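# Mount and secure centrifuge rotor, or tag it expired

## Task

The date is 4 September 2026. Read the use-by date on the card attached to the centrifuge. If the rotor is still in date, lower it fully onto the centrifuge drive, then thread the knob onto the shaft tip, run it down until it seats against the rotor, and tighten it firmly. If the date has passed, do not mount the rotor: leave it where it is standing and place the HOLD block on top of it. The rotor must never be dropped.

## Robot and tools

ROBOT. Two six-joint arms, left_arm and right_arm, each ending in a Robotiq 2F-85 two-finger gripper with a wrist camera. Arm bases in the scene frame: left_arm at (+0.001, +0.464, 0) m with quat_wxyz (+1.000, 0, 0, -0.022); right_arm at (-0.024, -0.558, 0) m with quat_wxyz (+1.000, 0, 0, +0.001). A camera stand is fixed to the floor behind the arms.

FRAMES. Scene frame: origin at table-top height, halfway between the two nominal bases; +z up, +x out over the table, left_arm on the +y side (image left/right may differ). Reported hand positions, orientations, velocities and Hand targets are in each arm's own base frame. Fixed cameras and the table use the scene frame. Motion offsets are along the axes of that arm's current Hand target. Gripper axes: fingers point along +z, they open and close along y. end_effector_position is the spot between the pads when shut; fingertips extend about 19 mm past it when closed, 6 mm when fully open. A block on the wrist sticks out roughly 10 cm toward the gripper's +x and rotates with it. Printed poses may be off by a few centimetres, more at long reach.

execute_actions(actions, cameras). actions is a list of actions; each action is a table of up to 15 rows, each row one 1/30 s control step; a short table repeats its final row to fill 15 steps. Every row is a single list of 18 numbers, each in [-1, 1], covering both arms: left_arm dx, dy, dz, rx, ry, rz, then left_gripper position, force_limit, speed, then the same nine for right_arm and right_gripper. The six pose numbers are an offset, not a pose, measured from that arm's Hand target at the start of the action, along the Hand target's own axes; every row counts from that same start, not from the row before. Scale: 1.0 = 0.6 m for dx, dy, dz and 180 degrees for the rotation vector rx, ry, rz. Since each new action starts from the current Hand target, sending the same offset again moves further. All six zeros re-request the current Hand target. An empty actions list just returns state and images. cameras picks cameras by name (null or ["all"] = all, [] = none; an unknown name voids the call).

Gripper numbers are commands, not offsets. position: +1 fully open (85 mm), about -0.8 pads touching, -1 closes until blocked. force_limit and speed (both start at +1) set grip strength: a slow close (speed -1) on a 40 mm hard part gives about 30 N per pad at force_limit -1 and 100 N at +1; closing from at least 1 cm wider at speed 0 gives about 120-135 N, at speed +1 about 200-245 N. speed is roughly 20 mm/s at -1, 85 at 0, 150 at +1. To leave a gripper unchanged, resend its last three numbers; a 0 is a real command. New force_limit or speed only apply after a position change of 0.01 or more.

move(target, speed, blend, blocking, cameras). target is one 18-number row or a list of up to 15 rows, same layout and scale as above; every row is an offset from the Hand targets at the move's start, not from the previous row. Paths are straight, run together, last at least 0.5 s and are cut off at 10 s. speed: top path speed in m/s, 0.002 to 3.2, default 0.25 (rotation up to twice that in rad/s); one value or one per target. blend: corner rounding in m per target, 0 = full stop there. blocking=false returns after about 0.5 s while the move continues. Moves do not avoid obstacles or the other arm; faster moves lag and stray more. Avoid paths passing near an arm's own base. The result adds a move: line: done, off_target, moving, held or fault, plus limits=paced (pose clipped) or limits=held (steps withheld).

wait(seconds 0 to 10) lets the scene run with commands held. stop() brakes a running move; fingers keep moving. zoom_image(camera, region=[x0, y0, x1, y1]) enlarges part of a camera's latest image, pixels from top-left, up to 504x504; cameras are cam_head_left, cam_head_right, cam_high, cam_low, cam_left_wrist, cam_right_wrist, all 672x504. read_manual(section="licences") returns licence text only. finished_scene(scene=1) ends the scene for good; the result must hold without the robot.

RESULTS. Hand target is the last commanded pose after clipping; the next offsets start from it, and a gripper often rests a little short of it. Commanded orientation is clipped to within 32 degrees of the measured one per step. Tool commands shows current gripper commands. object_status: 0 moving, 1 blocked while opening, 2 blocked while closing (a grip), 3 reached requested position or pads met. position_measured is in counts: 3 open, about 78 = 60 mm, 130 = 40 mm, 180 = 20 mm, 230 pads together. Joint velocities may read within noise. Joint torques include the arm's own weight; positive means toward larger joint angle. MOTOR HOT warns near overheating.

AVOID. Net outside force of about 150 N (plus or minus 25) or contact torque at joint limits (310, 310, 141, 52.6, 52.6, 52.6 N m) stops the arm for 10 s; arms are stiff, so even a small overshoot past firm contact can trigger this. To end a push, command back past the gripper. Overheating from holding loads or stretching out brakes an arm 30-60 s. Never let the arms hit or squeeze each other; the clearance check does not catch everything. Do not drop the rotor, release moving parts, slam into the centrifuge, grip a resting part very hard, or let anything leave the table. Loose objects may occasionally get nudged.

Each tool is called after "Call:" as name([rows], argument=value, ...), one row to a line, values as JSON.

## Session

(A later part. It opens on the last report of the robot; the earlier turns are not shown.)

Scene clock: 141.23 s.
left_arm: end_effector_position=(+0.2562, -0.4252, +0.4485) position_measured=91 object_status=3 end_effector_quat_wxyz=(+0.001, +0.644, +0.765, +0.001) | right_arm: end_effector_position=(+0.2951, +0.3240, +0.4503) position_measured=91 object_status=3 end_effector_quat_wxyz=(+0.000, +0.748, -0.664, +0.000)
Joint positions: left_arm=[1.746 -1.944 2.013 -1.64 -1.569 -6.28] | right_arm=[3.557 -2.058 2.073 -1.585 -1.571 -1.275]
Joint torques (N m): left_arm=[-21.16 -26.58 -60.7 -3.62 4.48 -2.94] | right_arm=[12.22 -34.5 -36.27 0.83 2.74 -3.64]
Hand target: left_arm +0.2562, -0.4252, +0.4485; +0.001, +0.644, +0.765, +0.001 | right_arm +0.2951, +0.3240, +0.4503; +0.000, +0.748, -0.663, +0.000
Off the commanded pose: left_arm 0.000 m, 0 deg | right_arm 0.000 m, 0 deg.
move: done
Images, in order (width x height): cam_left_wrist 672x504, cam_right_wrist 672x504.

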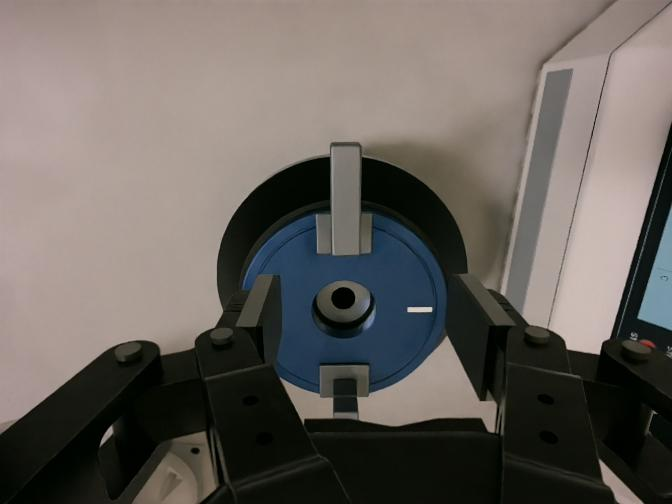

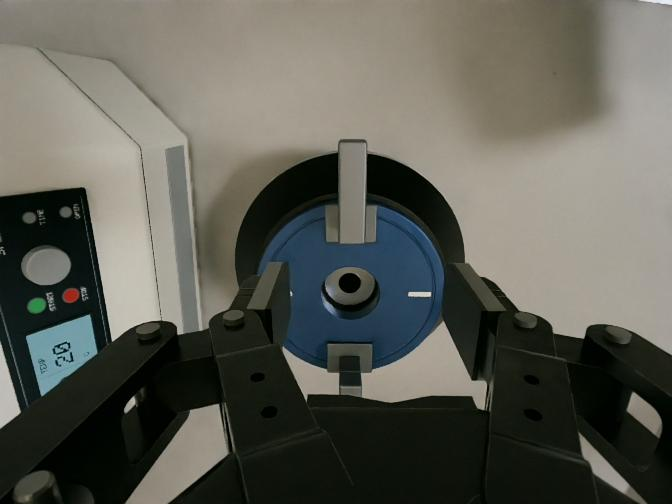

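Call:
move([
  [-0.0007,0.001,0.3725,0,0,0,0.3,0,0,0.0005,-0.0008,0.3755,0,0,0,0.3,0,0],
  [-0.0007,0.001,0.3725,0,0,0,-1,0,-1,0.0005,-0.0008,0.3755,0,0,0,-1,0,-1],
], speed=0.25, cameras=["cam_left_wrist","cam_right_wrist"])

Call:
wait(seconds=0.6, cameras=[])

Scene clock: 150.20 s.
left_arm: end_effector_position=(+0.2573, -0.4253, +0.2250) position_measured=172 object_status=0 end_effector_quat_wxyz=(+0.001, +0.644, +0.765, +0.001) | right_arm: end_effector_position=(+0.2955, +0.3236, +0.2249) position_measured=172 object_status=0 end_effector_quat_wxyz=(+0.000, +0.748, -0.663, +0.000)
Joint positions: left_arm=[1.748 -1.812 2.34 -2.098 -1.569 -6.278] | right_arm=[3.556 -1.943 2.422 -2.049 -1.571 -1.277]
Joint torques (N m): left_arm=[11.11 -5.62 -52.54 -6.03 8.26 2.72] | right_arm=[2.71 3.92 -33.91 -3.94 -0.95 2.95]
Hand target: left_arm +0.2573, -0.4253, +0.2250; +0.001, +0.644, +0.765, +0.001 | right_arm +0.2955, +0.3236, +0.2250; +0.000, +0.748, -0.663, +0.000
Off the commanded pose: left_arm 0.000 m, 0 deg | right_arm 0.000 m, 0 deg.
move: done
Images, in order (width x height): cam_left_wrist 672x504, cam_right_wrist 672x504.

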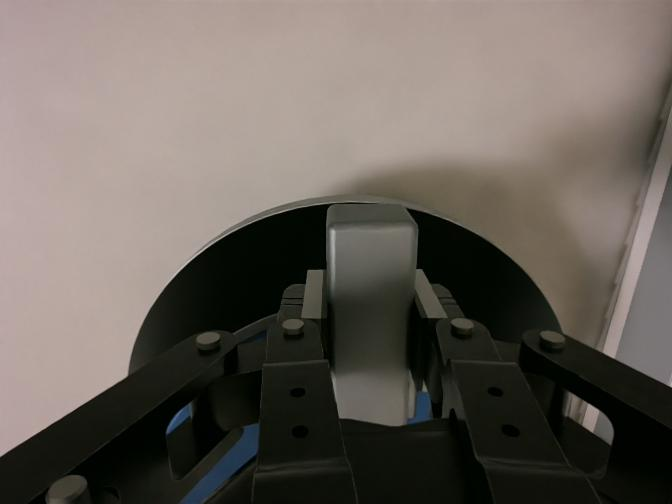

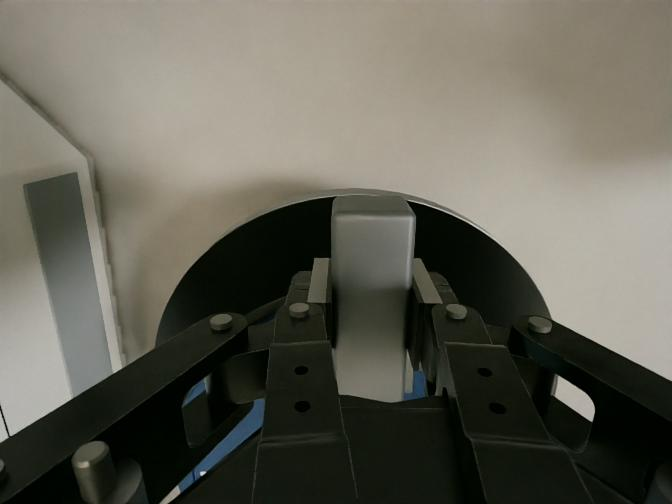

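Scene clock: 150.80 s.
left_arm: end_effector_position=(+0.2573, -0.4253, +0.2250) position_measured=172 object_status=2 end_effector_quat_wxyz=(+0.001, +0.644, +0.765, +0.001) | right_arm: end_effector_position=(+0.2955, +0.3236, +0.2249) position_measured=172 object_status=2 end_effector_quat_wxyz=(+0.000, +0.748, -0.663, +0.000)
Joint positions: left_arm=[1.748 -1.812 2.34 -2.098 -1.569 -6.278] | right_arm=[3.556 -1.943 2.422 -2.049 -1.571 -1.277]
Joint torques (N m): left_arm=[9.52 -4.95 -51.71 -5.22 9.02 3.13] | right_arm=[-3.96 2.74 -36.33 -3.96 -0.73 2.58]
Hand target: left_arm +0.2573, -0.4253, +0.2250; +0.001, +0.644, +0.765, +0.001 | right_arm +0.2955, +0.3236, +0.2250; +0.000, +0.748, -0.663, +0.000
Tool commands: left_gripper/position=-1.0 left_gripper/force_limit=+0.0 left_gripper/speed=-1.0 right_gripper/position=-1.0 right_gripper/force_limit=+0.0 right_gripper/speed=-1.0
Off the commanded pose: left_arm 0.000 m, 0 deg | right_arm 0.000 m, 0 deg.
wait: 0.60 s; at rest by 0.17 s
No camera images: "cameras" was empty.

Call:
move(target=[0,0,-0.05,0,0,0,-1,0,-1,0,0,-0.05,0,0,0,-1,0,-1], speed=0.06)

Scene clock: 152.13 s.
left_arm: end_effector_position=(+0.2573, -0.4254, +0.2548) position_measured=172 object_status=2 end_effector_quat_wxyz=(+0.001, +0.643, +0.765, +0.001) | right_arm: end_effector_position=(+0.2955, +0.3236, +0.2548) position_measured=172 object_status=2 end_effector_quat_wxyz=(+0.000, +0.748, -0.664, +0.000)
Joint positions: left_arm=[1.748 -1.844 2.302 -2.029 -1.569 -6.278] | right_arm=[3.556 -1.974 2.381 -1.977 -1.571 -1.277]
Joint torques (N m): left_arm=[-11.9 -46.58 -100.25 -3.31 -1.48 -2.78] | right_arm=[-7.52 -59.33 -60.64 -0.82 -0.51 -2.05]
Hand target: left_arm +0.2572, -0.4254, +0.2550; +0.001, +0.644, +0.765, +0.001 | right_arm +0.2955, +0.3236, +0.2550; +0.000, +0.748, -0.663, +0.000
Off the commanded pose: left_arm 0.000 m, 0 deg | right_arm 0.000 m, 0 deg.
move: done

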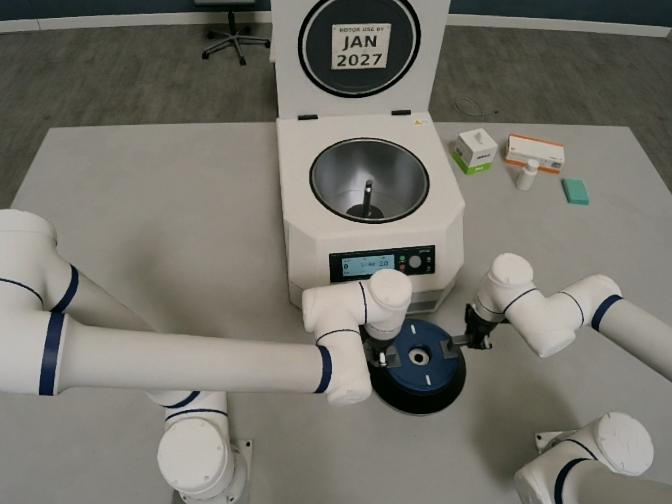

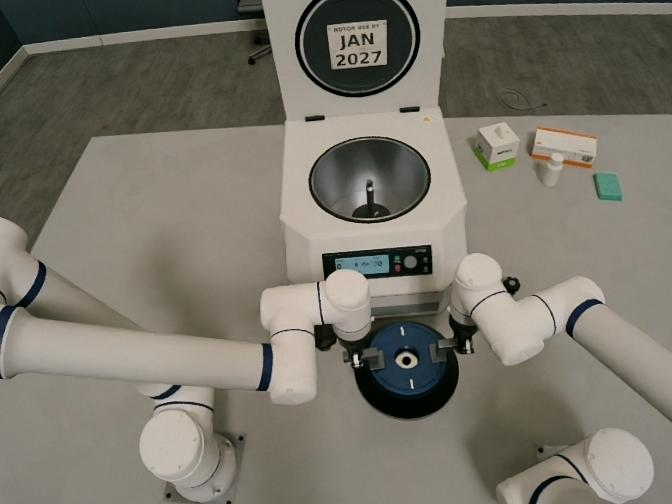

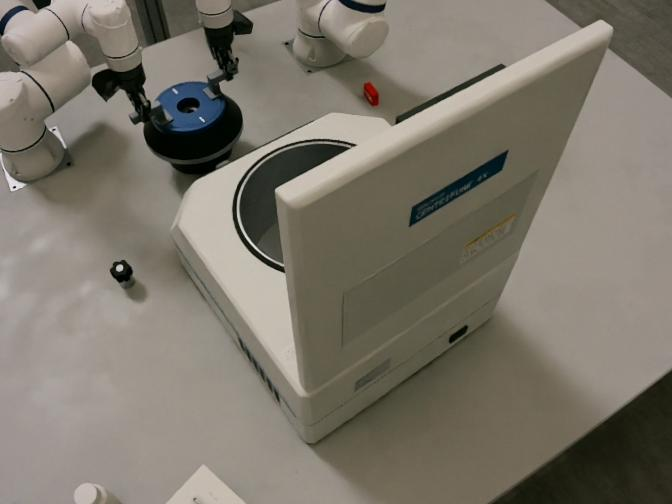

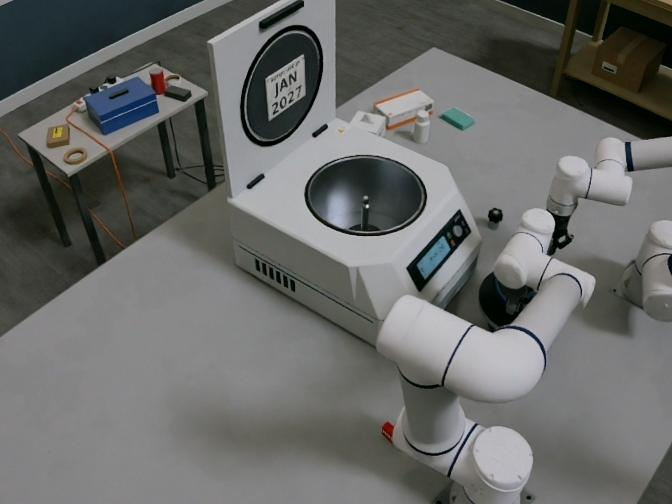

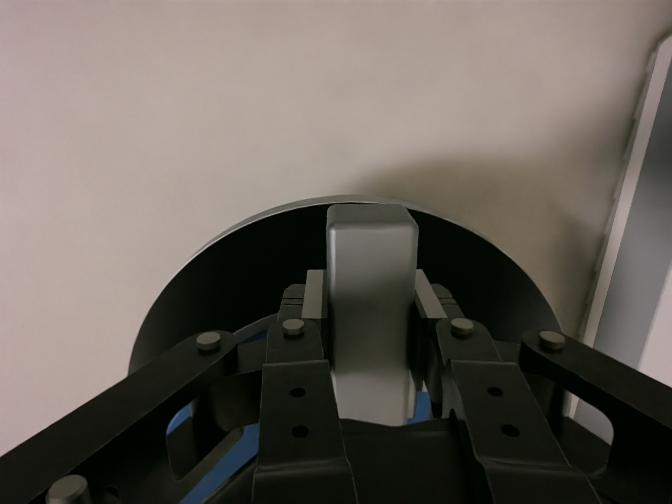

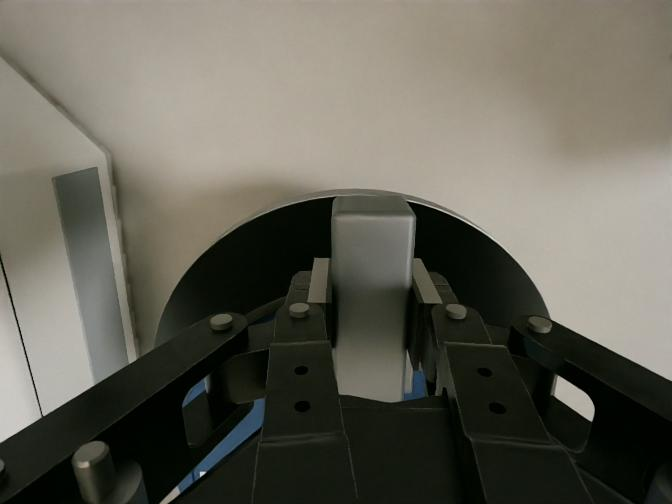

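Call:
move(target=[0,0,0,0,0,0,-0.98,0.4,-1,0,0,0,0,0,0,-0.98,0.4,-1], cameras=["cam_left_wrist","cam_right_wrist"])

Scene clock: 155.43 s.
left_arm: end_effector_position=(+0.2572, -0.4254, +0.2550) position_measured=172 object_status=2 end_effector_quat_wxyz=(+0.001, +0.644, +0.765, +0.001) | right_arm: end_effector_position=(+0.2955, +0.3236, +0.2550) position_measured=172 object_status=2 end_effector_quat_wxyz=(+0.000, +0.748, -0.663, +0.000)
Joint positions: left_arm=[1.748 -1.844 2.302 -2.028 -1.569 -6.278] | right_arm=[3.556 -1.974 2.381 -1.977 -1.571 -1.277]
Joint torques (N m): left_arm=[-16.72 -43.86 -98.11 -3.25 2.7 -2.22] | right_arm=[-12.1 -58.51 -61.19 -1.03 -0.63 -3.44]
Hand target: left_arm +0.2572, -0.4254, +0.2550; +0.001, +0.644, +0.765, +0.001 | right_arm +0.2955, +0.3236, +0.2550; +0.000, +0.748, -0.663, +0.000
Off the commanded pose: left_arm 0.000 m, 0 deg | right_arm 0.000 m, 0 deg.
move: done
Images, in order (width x height): cam_left_wrist 672x504, cam_right_wrist 672x504.

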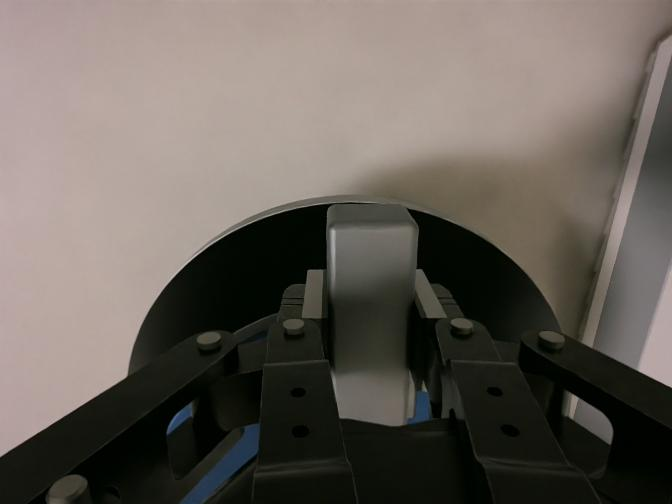

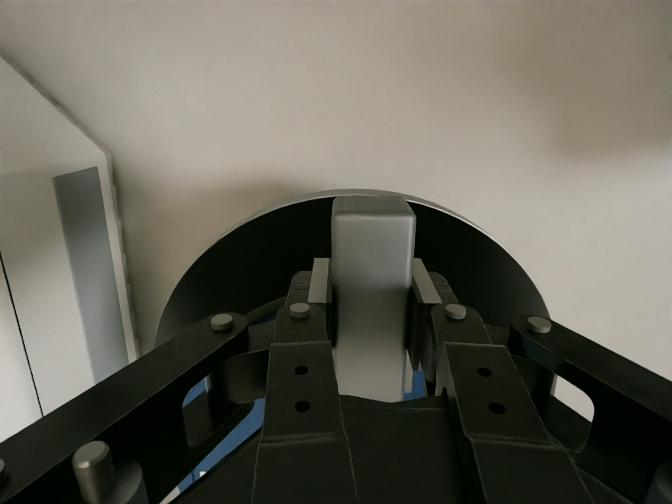

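Call:
move([
  [-0.0032,0.0333,-0.0917,0,0,0.0505,-0.98,0.4,-1,-0.0025,0.0338,-0.0917,0,0,0.0505,-0.98,0.4,-1],
  [-0.0117,0.0657,-0.1833,0,0,0.1009,-0.98,0.4,-1,-0.0103,0.0668,-0.1833,0,0,0.1009,-0.98,0.4,-1],
  [-0.025,0.0962,-0.275,0,0,0.1514,-0.98,0.4,-1,-0.0233,0.0983,-0.275,0,0,0.1514,-0.98,0.4,-1],
  [-0.0433,0.1245,-0.3667,0,0,0.2018,-0.98,0.4,-1,-0.041,0.1272,-0.3667,0,0,0.2018,-0.98,0.4,-1],
  [-0.0657,0.1493,-0.4583,0,0,0.2523,-0.98,0.4,-1,-0.063,0.153,-0.4583,0,0,0.2523,-0.98,0.4,-1],
  [-0.0917,0.1703,-0.55,0,0,0.3028,-0.98,0.4,-1,-0.0888,0.175,-0.55,0,0,0.3028,-0.98,0.4,-1],
], speed=0.12, blend=[0.01,0.01,0.01,0.01,0.01,0])

Scene clock: 165.87 s.
left_arm: end_effector_position=(+0.3666, -0.4622, +0.5851) position_measured=172 object_status=2 end_effector_quat_wxyz=(+0.000, +0.923, +0.386, +0.001) | right_arm: end_effector_position=(+0.1851, +0.3641, +0.5849) position_measured=172 object_status=2 end_effector_quat_wxyz=(+0.000, -0.361, +0.932, +0.000)
Joint positions: left_arm=[1.935 -1.772 1.654 -1.453 -1.569 -5.141] | right_arm=[3.793 -2.089 1.85 -1.331 -1.571 -0.089]
Joint torques (N m): left_arm=[-56.91 -16.82 -132.48 -21.56 -37.63 4.47] | right_arm=[-9.96 63.92 -79.46 -24.94 0.01 3.61]
Hand target: left_arm +0.3666, -0.4622, +0.5852; +0.000, +0.923, +0.386, +0.001 | right_arm +0.1850, +0.3641, +0.5850; +0.000, -0.361, +0.932, +0.000
Off the commanded pose: left_arm 0.000 m, 0 deg | right_arm 0.000 m, 0 deg.
move: done

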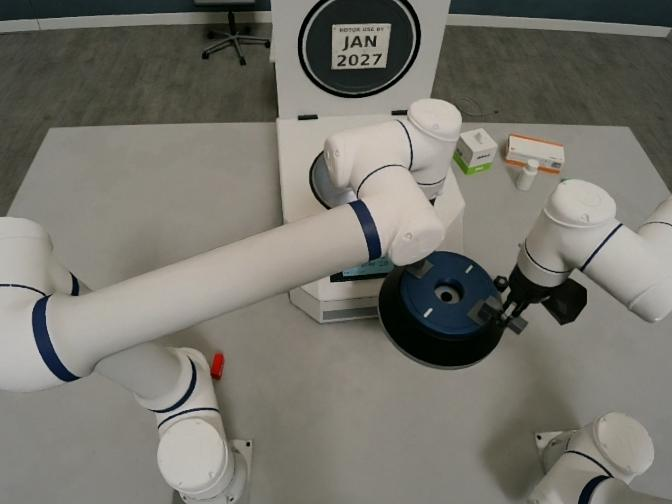

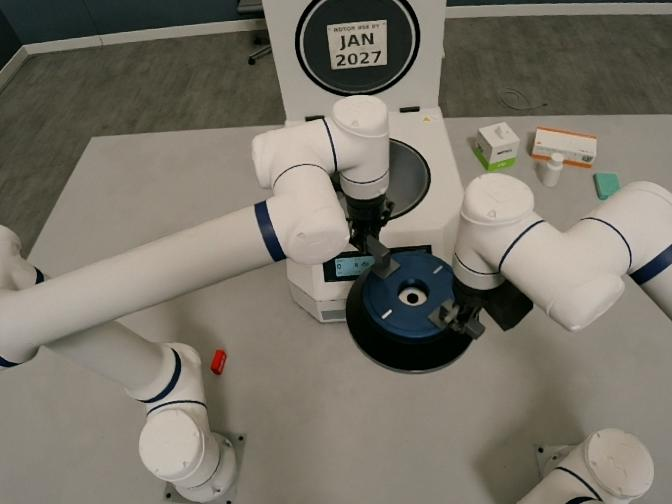

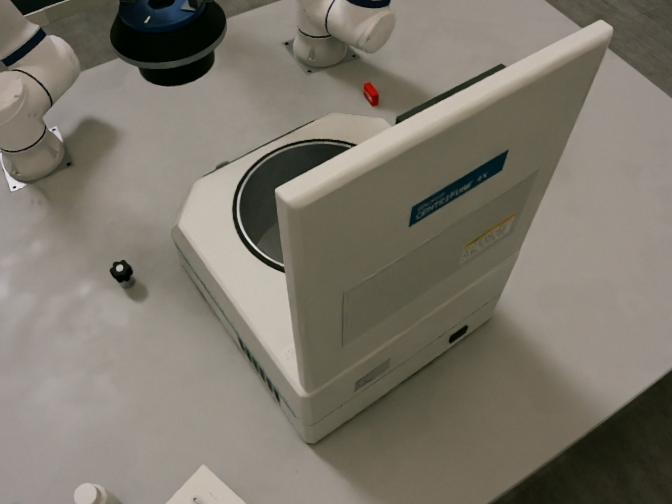

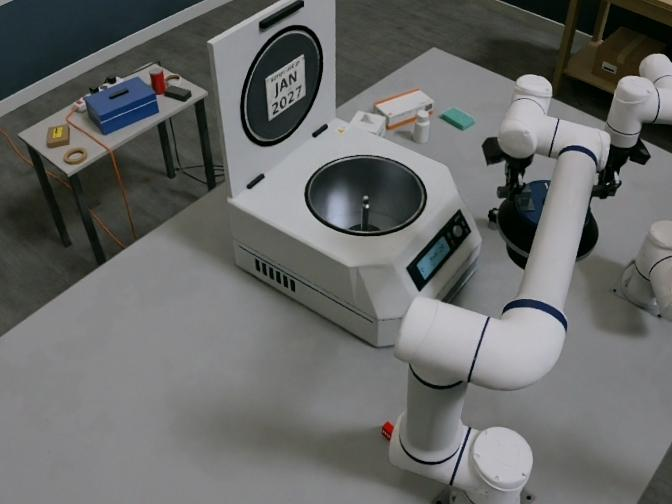

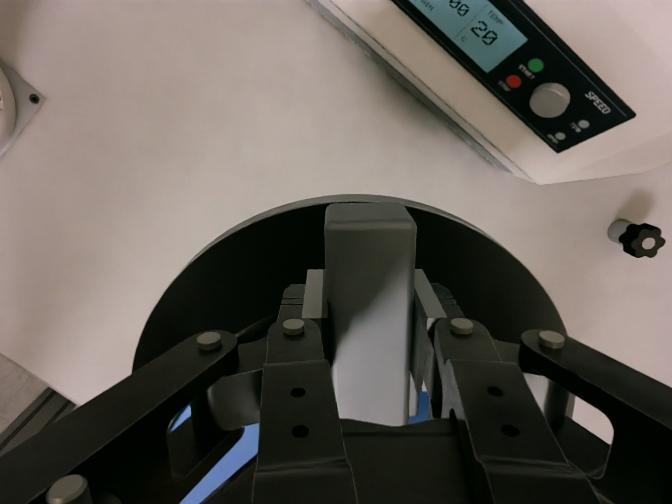

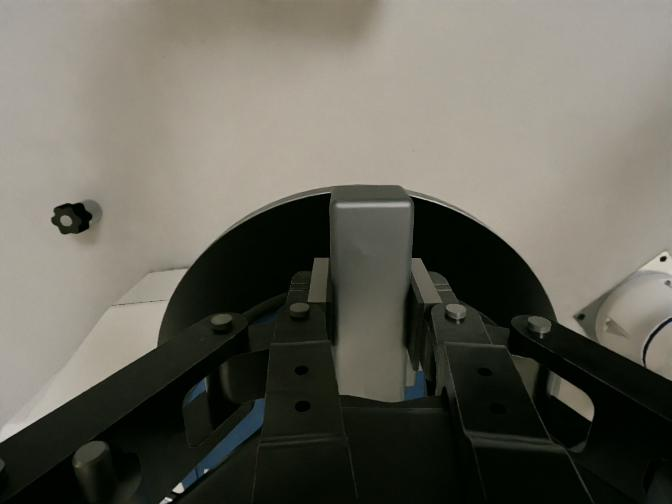

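Call:
move(target=[0.002,0,0,0,0,0,-0.98,0.4,-1,0.002,0,0,0,0,0,-0.98,0.4,-1], speed=0.02, cameras=["cam_left_wrist","cam_right_wrist"])

Scene clock: 195.10 s.
left_arm: end_effector_position=(+0.3673, -0.4617, +0.5852) position_measured=172 object_status=2 end_effector_quat_wxyz=(+0.000, +0.923, +0.386, +0.001) | right_arm: end_effector_position=(+0.1843, +0.3634, +0.5850) position_measured=172 object_status=2 end_effector_quat_wxyz=(+0.000, -0.361, +0.932, +0.000)
Joint positions: left_arm=[1.936 -1.772 1.654 -1.453 -1.569 -5.139] | right_arm=[3.792 -2.091 1.85 -1.33 -1.571 -0.088]
Joint torques (N m): left_arm=[-17.21 -41.92 -102.04 -15.16 -15.62 3.93] | right_arm=[-19.27 -16.41 -59.68 -12.75 -0.26 -2.67]
Hand target: left_arm +0.3675, -0.4614, +0.5852; +0.000, +0.923, +0.386, +0.001 | right_arm +0.1841, +0.3633, +0.5850; +0.000, -0.361, +0.932, +0.000
Off the commanded pose: left_arm 0.000 m, 0 deg | right_arm 0.000 m, 0 deg.
move: done
Images, in order (width x height): cam_left_wrist 672x504, cam_right_wrist 672x504.

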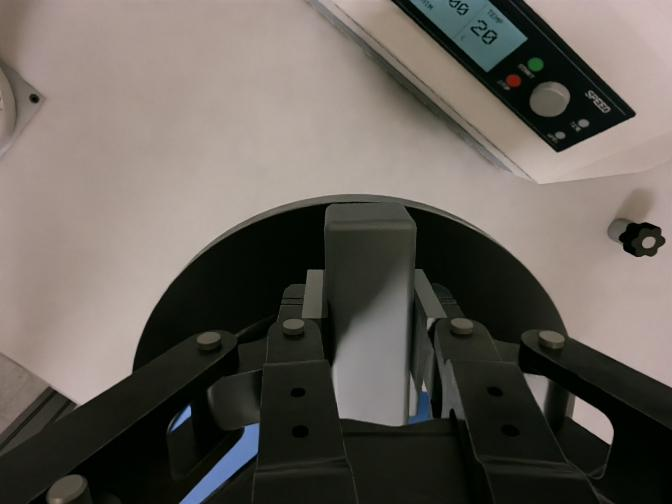

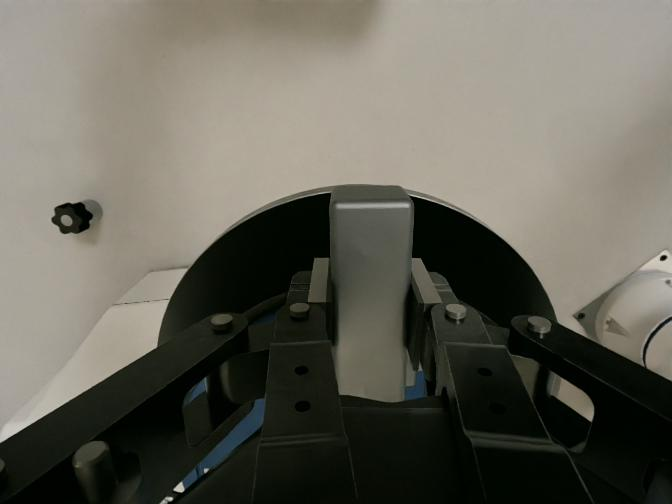

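Call:
move(target=[0.27,0.1732,0,0,0,0,-0.98,0.4,-1,-0.2648,-0.1696,0,0,0,0,-0.98,0.4,-1], speed=0.15, cameras=["cam_left_wrist","cam_right_wrist"])

Scene clock: 205.77 s.
left_arm: end_effector_position=(+0.5549, -0.4191, +0.5856) position_measured=172 object_status=2 end_effector_quat_wxyz=(+0.000, +0.923, +0.386, +0.001) end_effector_velocity=(+0.003, +0.000, -0.001) end_effector_angular_velocity=(+0.002, +0.001, -0.001) | right_arm: end_effector_position=(+0.3698, +0.3951, +0.5849) position_measured=172 object_status=2 end_effector_quat_wxyz=(+0.000, -0.361, +0.932, +0.000)
Joint positions: left_arm=[2.236 -1.594 1.497 -1.474 -1.569 -4.84] | right_arm=[3.626 -1.854 1.715 -1.431 -1.571 -0.255]
Joint velocities: left_arm=[0.003 0.005 -0.004 0.001 0 0.004] | right_arm=[within noise]
Joint torques (N m): left_arm=[57.24 -51.31 -114.31 -3.33 19.27 3.51] | right_arm=[-8.44 -82.93 -56.95 6.09 -2.53 -3.22]
Hand target: left_arm +0.5552, -0.4191, +0.5856; +0.000, +0.923, +0.386, +0.001 | right_arm +0.3701, +0.3952, +0.5849; +0.000, -0.361, +0.932, +0.000
Off the commanded pose: left_arm 0.000 m, 0 deg | right_arm 0.000 m, 0 deg.
move: done
Images, in order (width x height): cam_left_wrist 672x504, cam_right_wrist 672x504.

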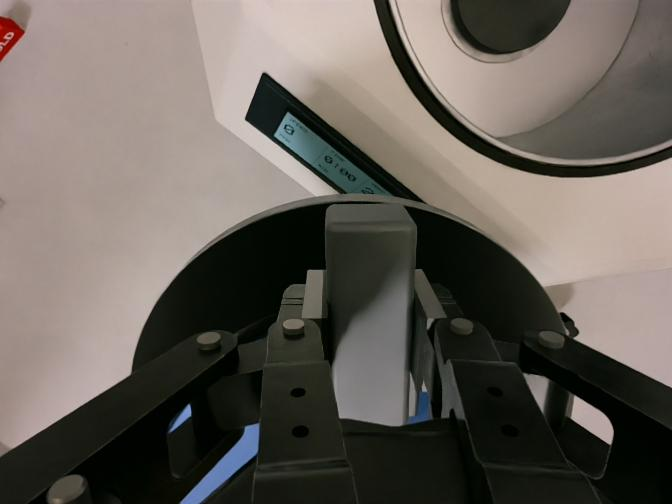

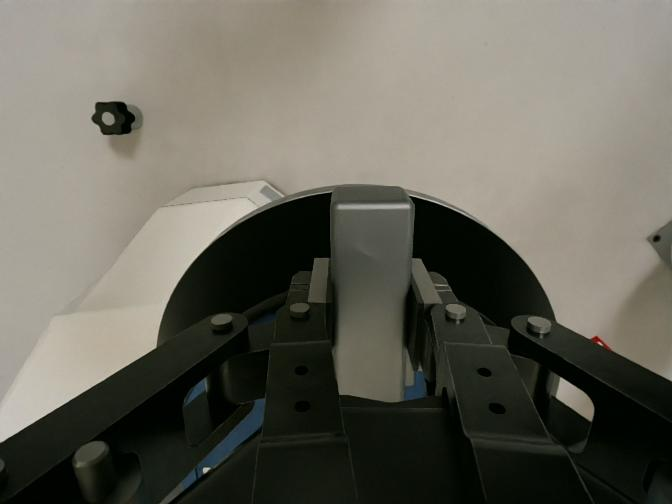

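Call:
move(target=[0.2655,0.1732,0,0,0,0,-0.98,0.4,-1,-0.2693,-0.1696,0,0,0,0,-0.98,0.4,-1], speed=0.15, cameras=["cam_left_wrist","cam_right_wrist","cam_head_left"])

Scene clock: 208.60 s.
left_arm: end_effector_position=(+0.7410, -0.3786, +0.5861) position_measured=172 object_status=2 end_effector_quat_wxyz=(+0.000, +0.923, +0.386, +0.001) | right_arm: end_effector_position=(+0.5579, +0.4288, +0.5848) position_measured=172 object_status=2 end_effector_quat_wxyz=(+0.000, -0.361, +0.932, +0.000)
Joint positions: left_arm=[2.454 -1.362 1.241 -1.451 -1.569 -4.622] | right_arm=[3.542 -1.579 1.484 -1.475 -1.571 -0.339]
Joint torques (N m): left_arm=[4.56 -67.58 -121.7 -9.06 -5.24 3.3] | right_arm=[-6.91 -78.83 -67.77 -3.06 2.05 -3.97]
Hand target: left_arm +0.7411, -0.3786, +0.5861; +0.000, +0.923, +0.386, +0.001 | right_arm +0.5581, +0.4289, +0.5848; +0.000, -0.361, +0.932, +0.000
Off the commanded pose: left_arm 0.000 m, 0 deg | right_arm 0.000 m, 0 deg.
move: done
Images, in order (width x height): cam_head_left 672x504, cam_left_wrist 672x504, cam_right_wrist 672x504.

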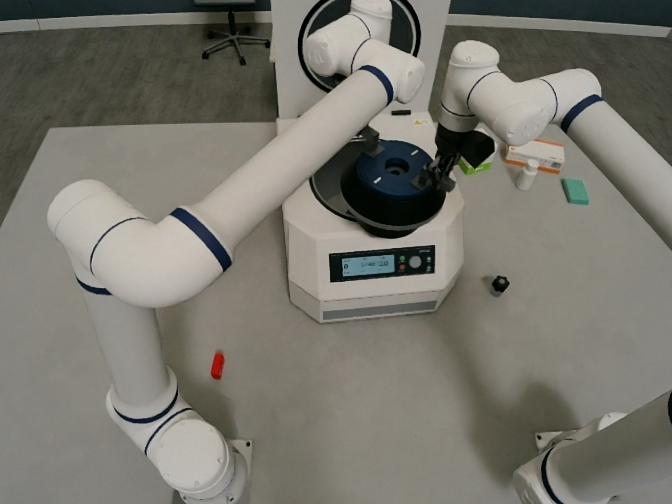

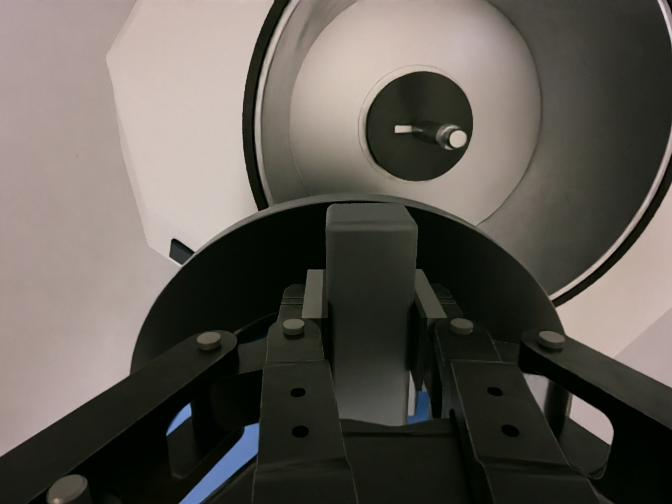

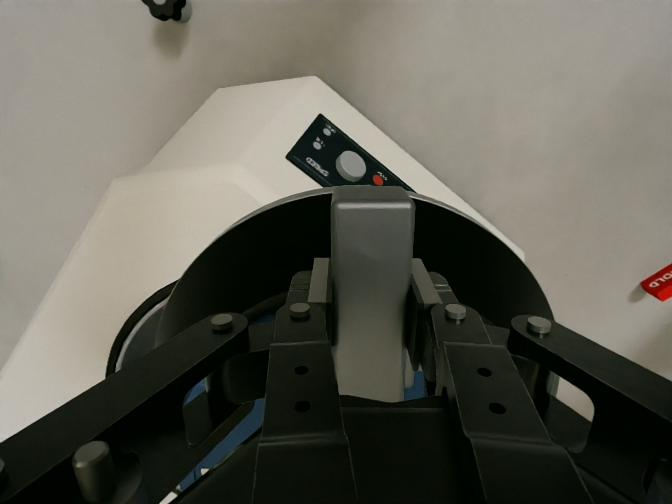

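Call:
move(target=[0.2672,0.1732,0,0,0,0,-0.98,0.4,-1,-0.2677,-0.1696,0,0,0,0,-0.98,0.4,-1], speed=0.12)

Call:
zoom_image(camera="cam_head_left", region=[300, 80, 470, 230])

Call:
zoom_image(camera="cam_head_right", region=[300, 80, 470, 230])

Scene clock: 214.70 s.
left_arm: end_effector_position=(+0.9276, -0.3375, +0.5865) position_measured=172 object_status=2 end_effector_quat_wxyz=(+0.000, +0.923, +0.386, +0.001) | right_arm: end_effector_position=(+0.7452, +0.4619, +0.5847) position_measured=172 object_status=2 end_effector_quat_wxyz=(+0.000, -0.361, +0.932, +0.000)
Joint positions: left_arm=[2.611 -1.067 0.833 -1.338 -1.569 -4.464] | right_arm=[3.493 -1.282 1.141 -1.43 -1.571 -0.388]
Joint torques (N m): left_arm=[-3.41 -94.43 -121.61 -9.22 -8.86 1.91] | right_arm=[2.76 -120.42 -67.06 -3.52 1.49 -4.81]
Hand target: left_arm +0.9277, -0.3375, +0.5865; +0.000, +0.923, +0.386, +0.001 | right_arm +0.7453, +0.4619, +0.5847; +0.000, -0.361, +0.932, +0.000
Off the commanded pose: left_arm 0.000 m, 0 deg | right_arm 0.000 m, 0 deg.
move: done

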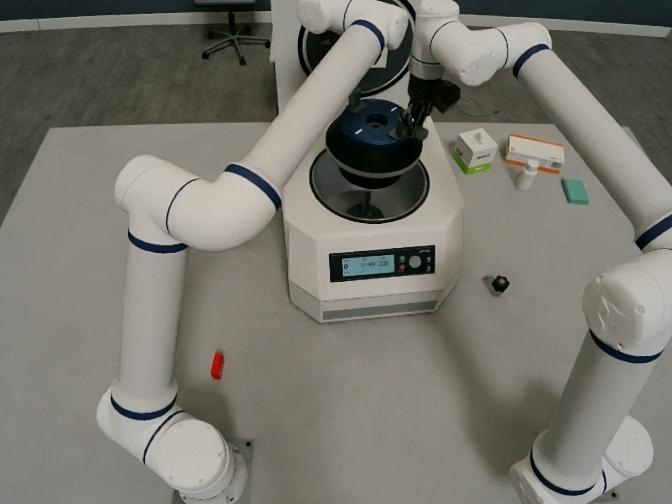

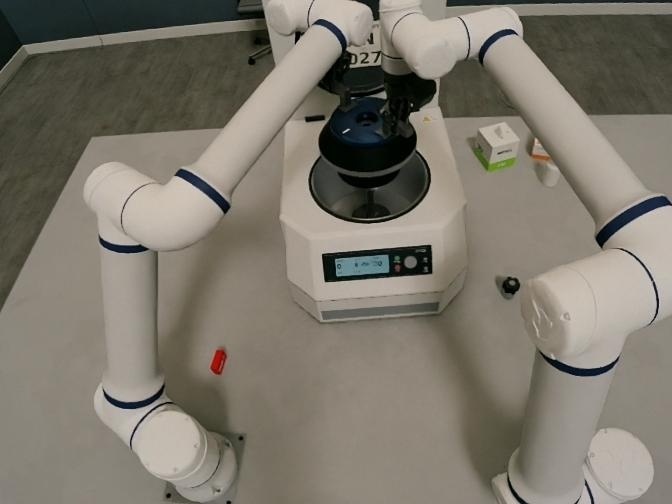

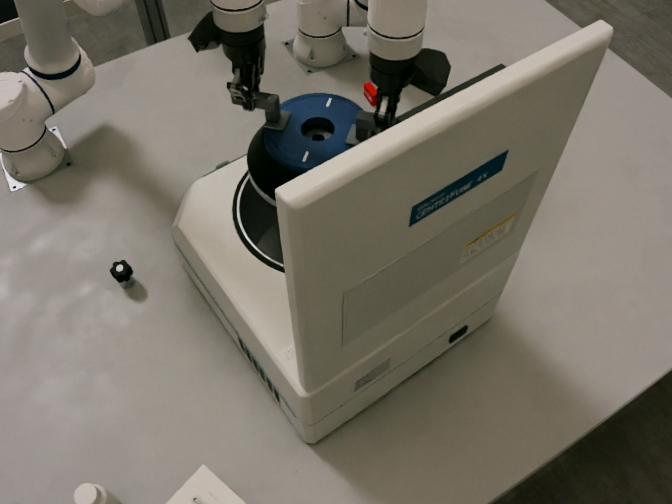

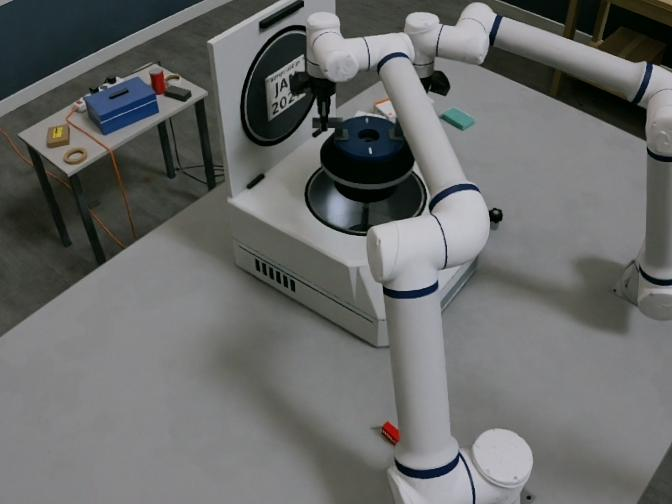

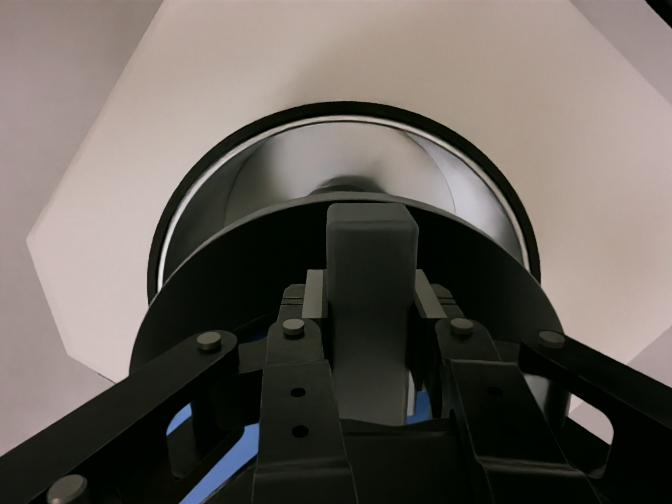

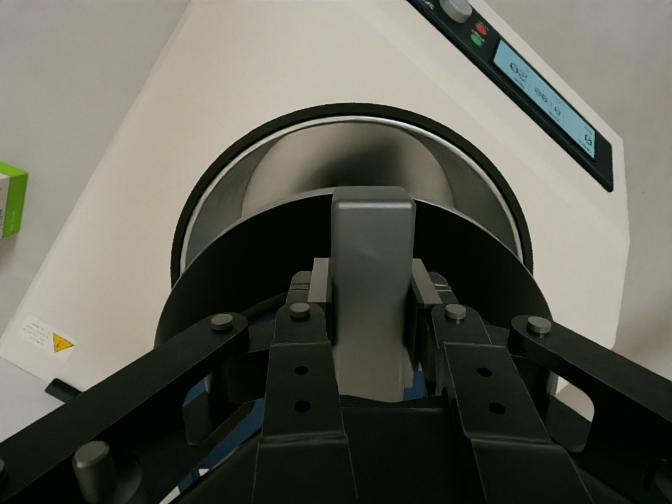

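Scaled by 2.965 from the camera's 672x504 image, which has a finer 960x720 frame.

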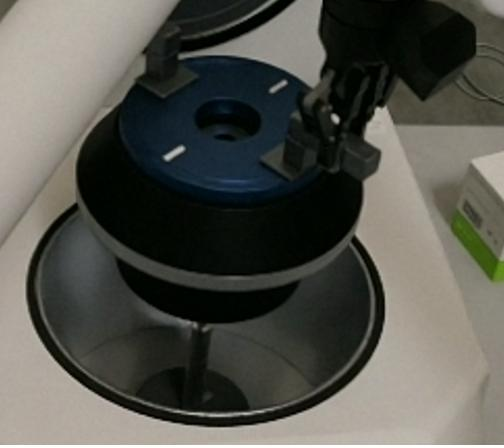

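Scaled by 2.965 from the camera's 672x504 image, which has a finer 960x720 frame.

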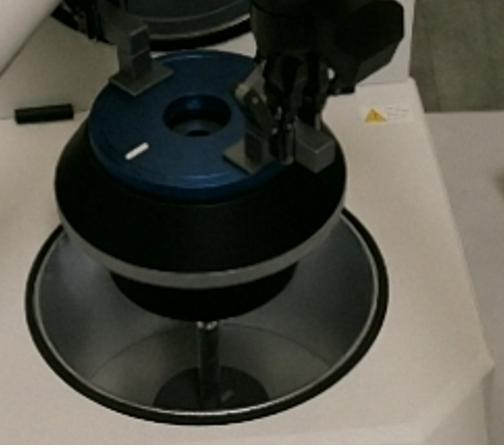

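Call:
move(target=[0,0,0.085,0,0,0,-0.98,0.4,-1,0,0,0.082,0,0,0,-0.98,0.4,-1], speed=0.08, cameras=["cam_head_left","cam_head_right","cam_low","cam_high"])

Call:
zoom_image(camera="cam_head_left", region=[300, 110, 440, 230])

Call:
zoom_image(camera="cam_head_right", region=[300, 110, 440, 230])

Call:
zoom_image(camera="cam_low", region=[295, 120, 435, 240])

Scene clock: 219.23 s.
left_arm: end_effector_position=(+0.9278, -0.3375, +0.5357) position_measured=172 object_status=2 end_effector_quat_wxyz=(+0.000, +0.923, +0.386, +0.001) | right_arm: end_effector_position=(+0.7453, +0.4619, +0.5357) position_measured=172 object_status=2 end_effector_quat_wxyz=(+0.000, -0.361, +0.932, +0.000)
Joint positions: left_arm=[2.611 -1.086 0.952 -1.439 -1.569 -4.464] | right_arm=[3.493 -1.29 1.238 -1.518 -1.571 -0.388]
Joint torques (N m): left_arm=[-1.15 -117.42 -95.55 -13.04 -2.12 1.29] | right_arm=[6.42 -170.65 -57.48 -8.62 3.02 -4.85]
Hand target: left_arm +0.9278, -0.3375, +0.5355; +0.000, +0.923, +0.386, +0.001 | right_arm +0.7453, +0.4619, +0.5355; +0.000, -0.361, +0.932, +0.000
Off the commanded pose: left_arm 0.000 m, 0 deg | right_arm 0.000 m, 0 deg.
move: done
Images, in order (width x height): cam_head_left 672x504, cam_head_right 672x504, cam_high 672x504, cam_low 672x504.

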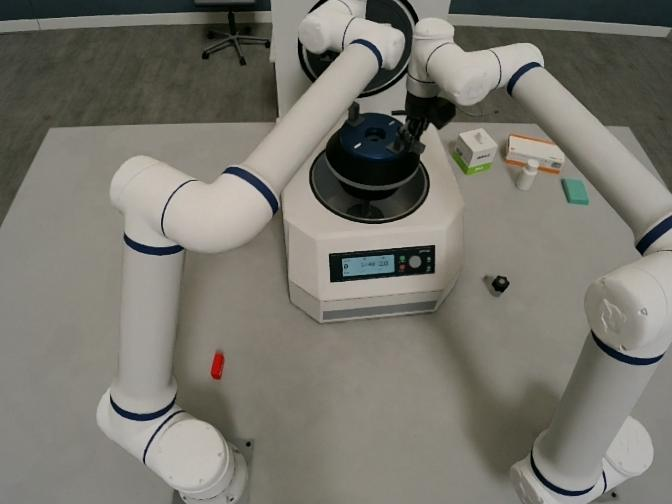

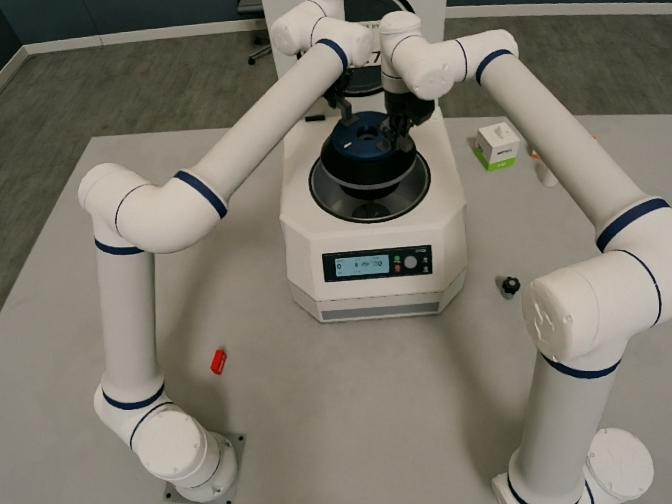

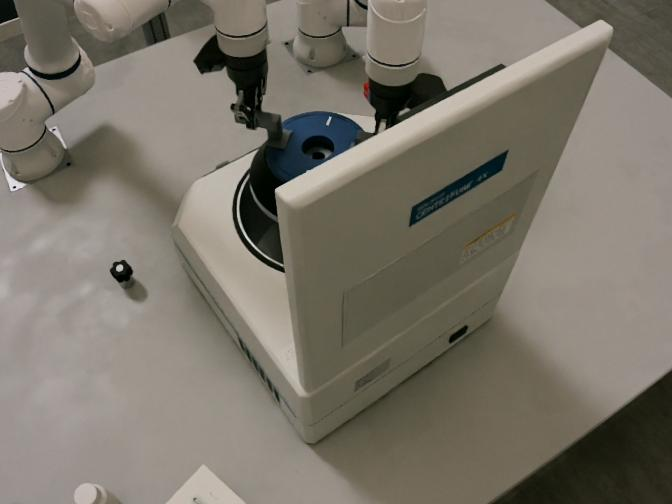

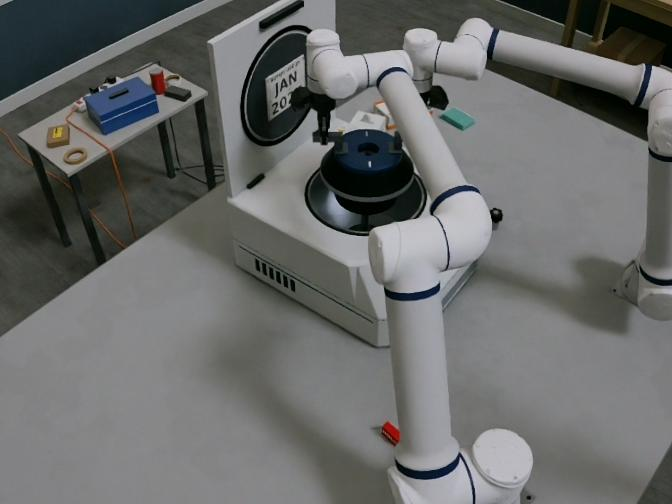

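Scaled by 3.600 from the camera's 672x504 image, which has a finer 960x720 frame.

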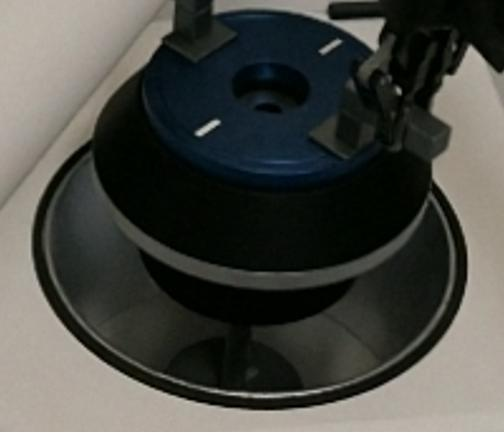

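Scaled by 3.600 from the camera's 672x504 image, which has a finer 960x720 frame.

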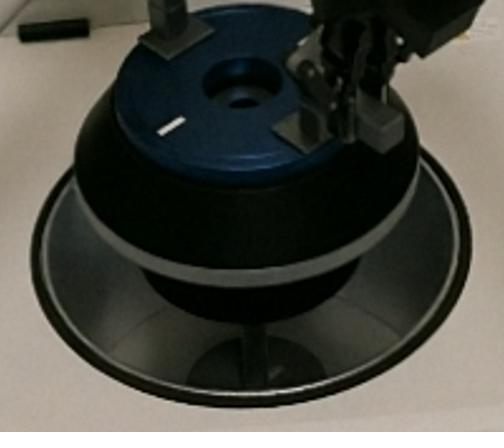

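Scaled by 3.600 from the camera's 672x504 image, which has a finer 960x720 frame.

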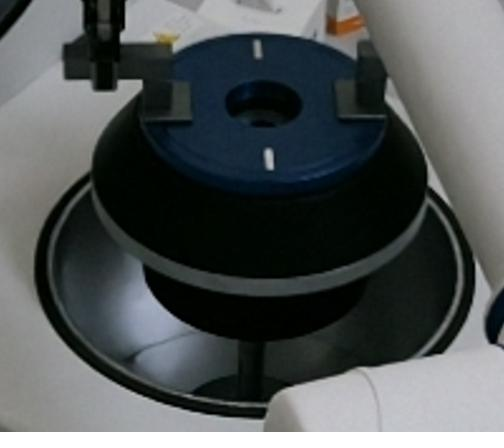

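Call:
zoom_image(camera="cam_head_left", region=[325, 160, 415, 230])

Call:
zoom_image(camera="cam_head_right", region=[325, 160, 415, 230])

Call:
zoom_image(camera="cam_low", region=[320, 170, 410, 240])

Scaled by 5.600 from the camera's 672x504 image, which has a finer 960x720 frame.

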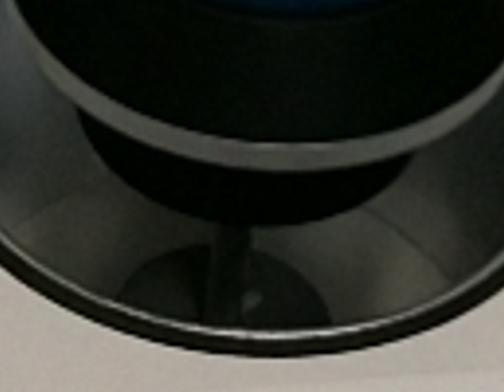

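Scaled by 5.600 from the camera's 672x504 image, which has a finer 960x720 frame.

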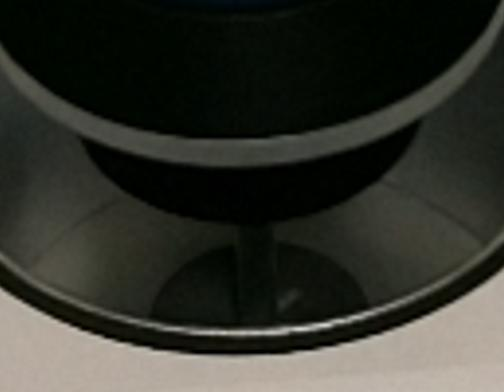

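Scaled by 5.600 from the camera's 672x504 image, which has a finer 960x720 frame.

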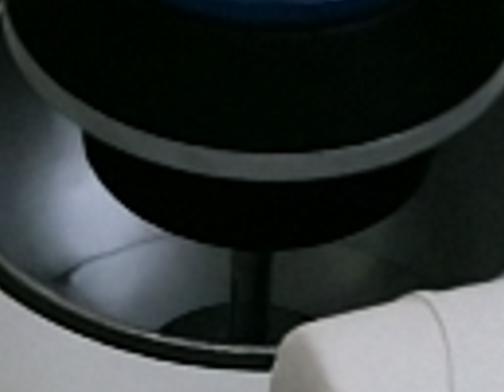

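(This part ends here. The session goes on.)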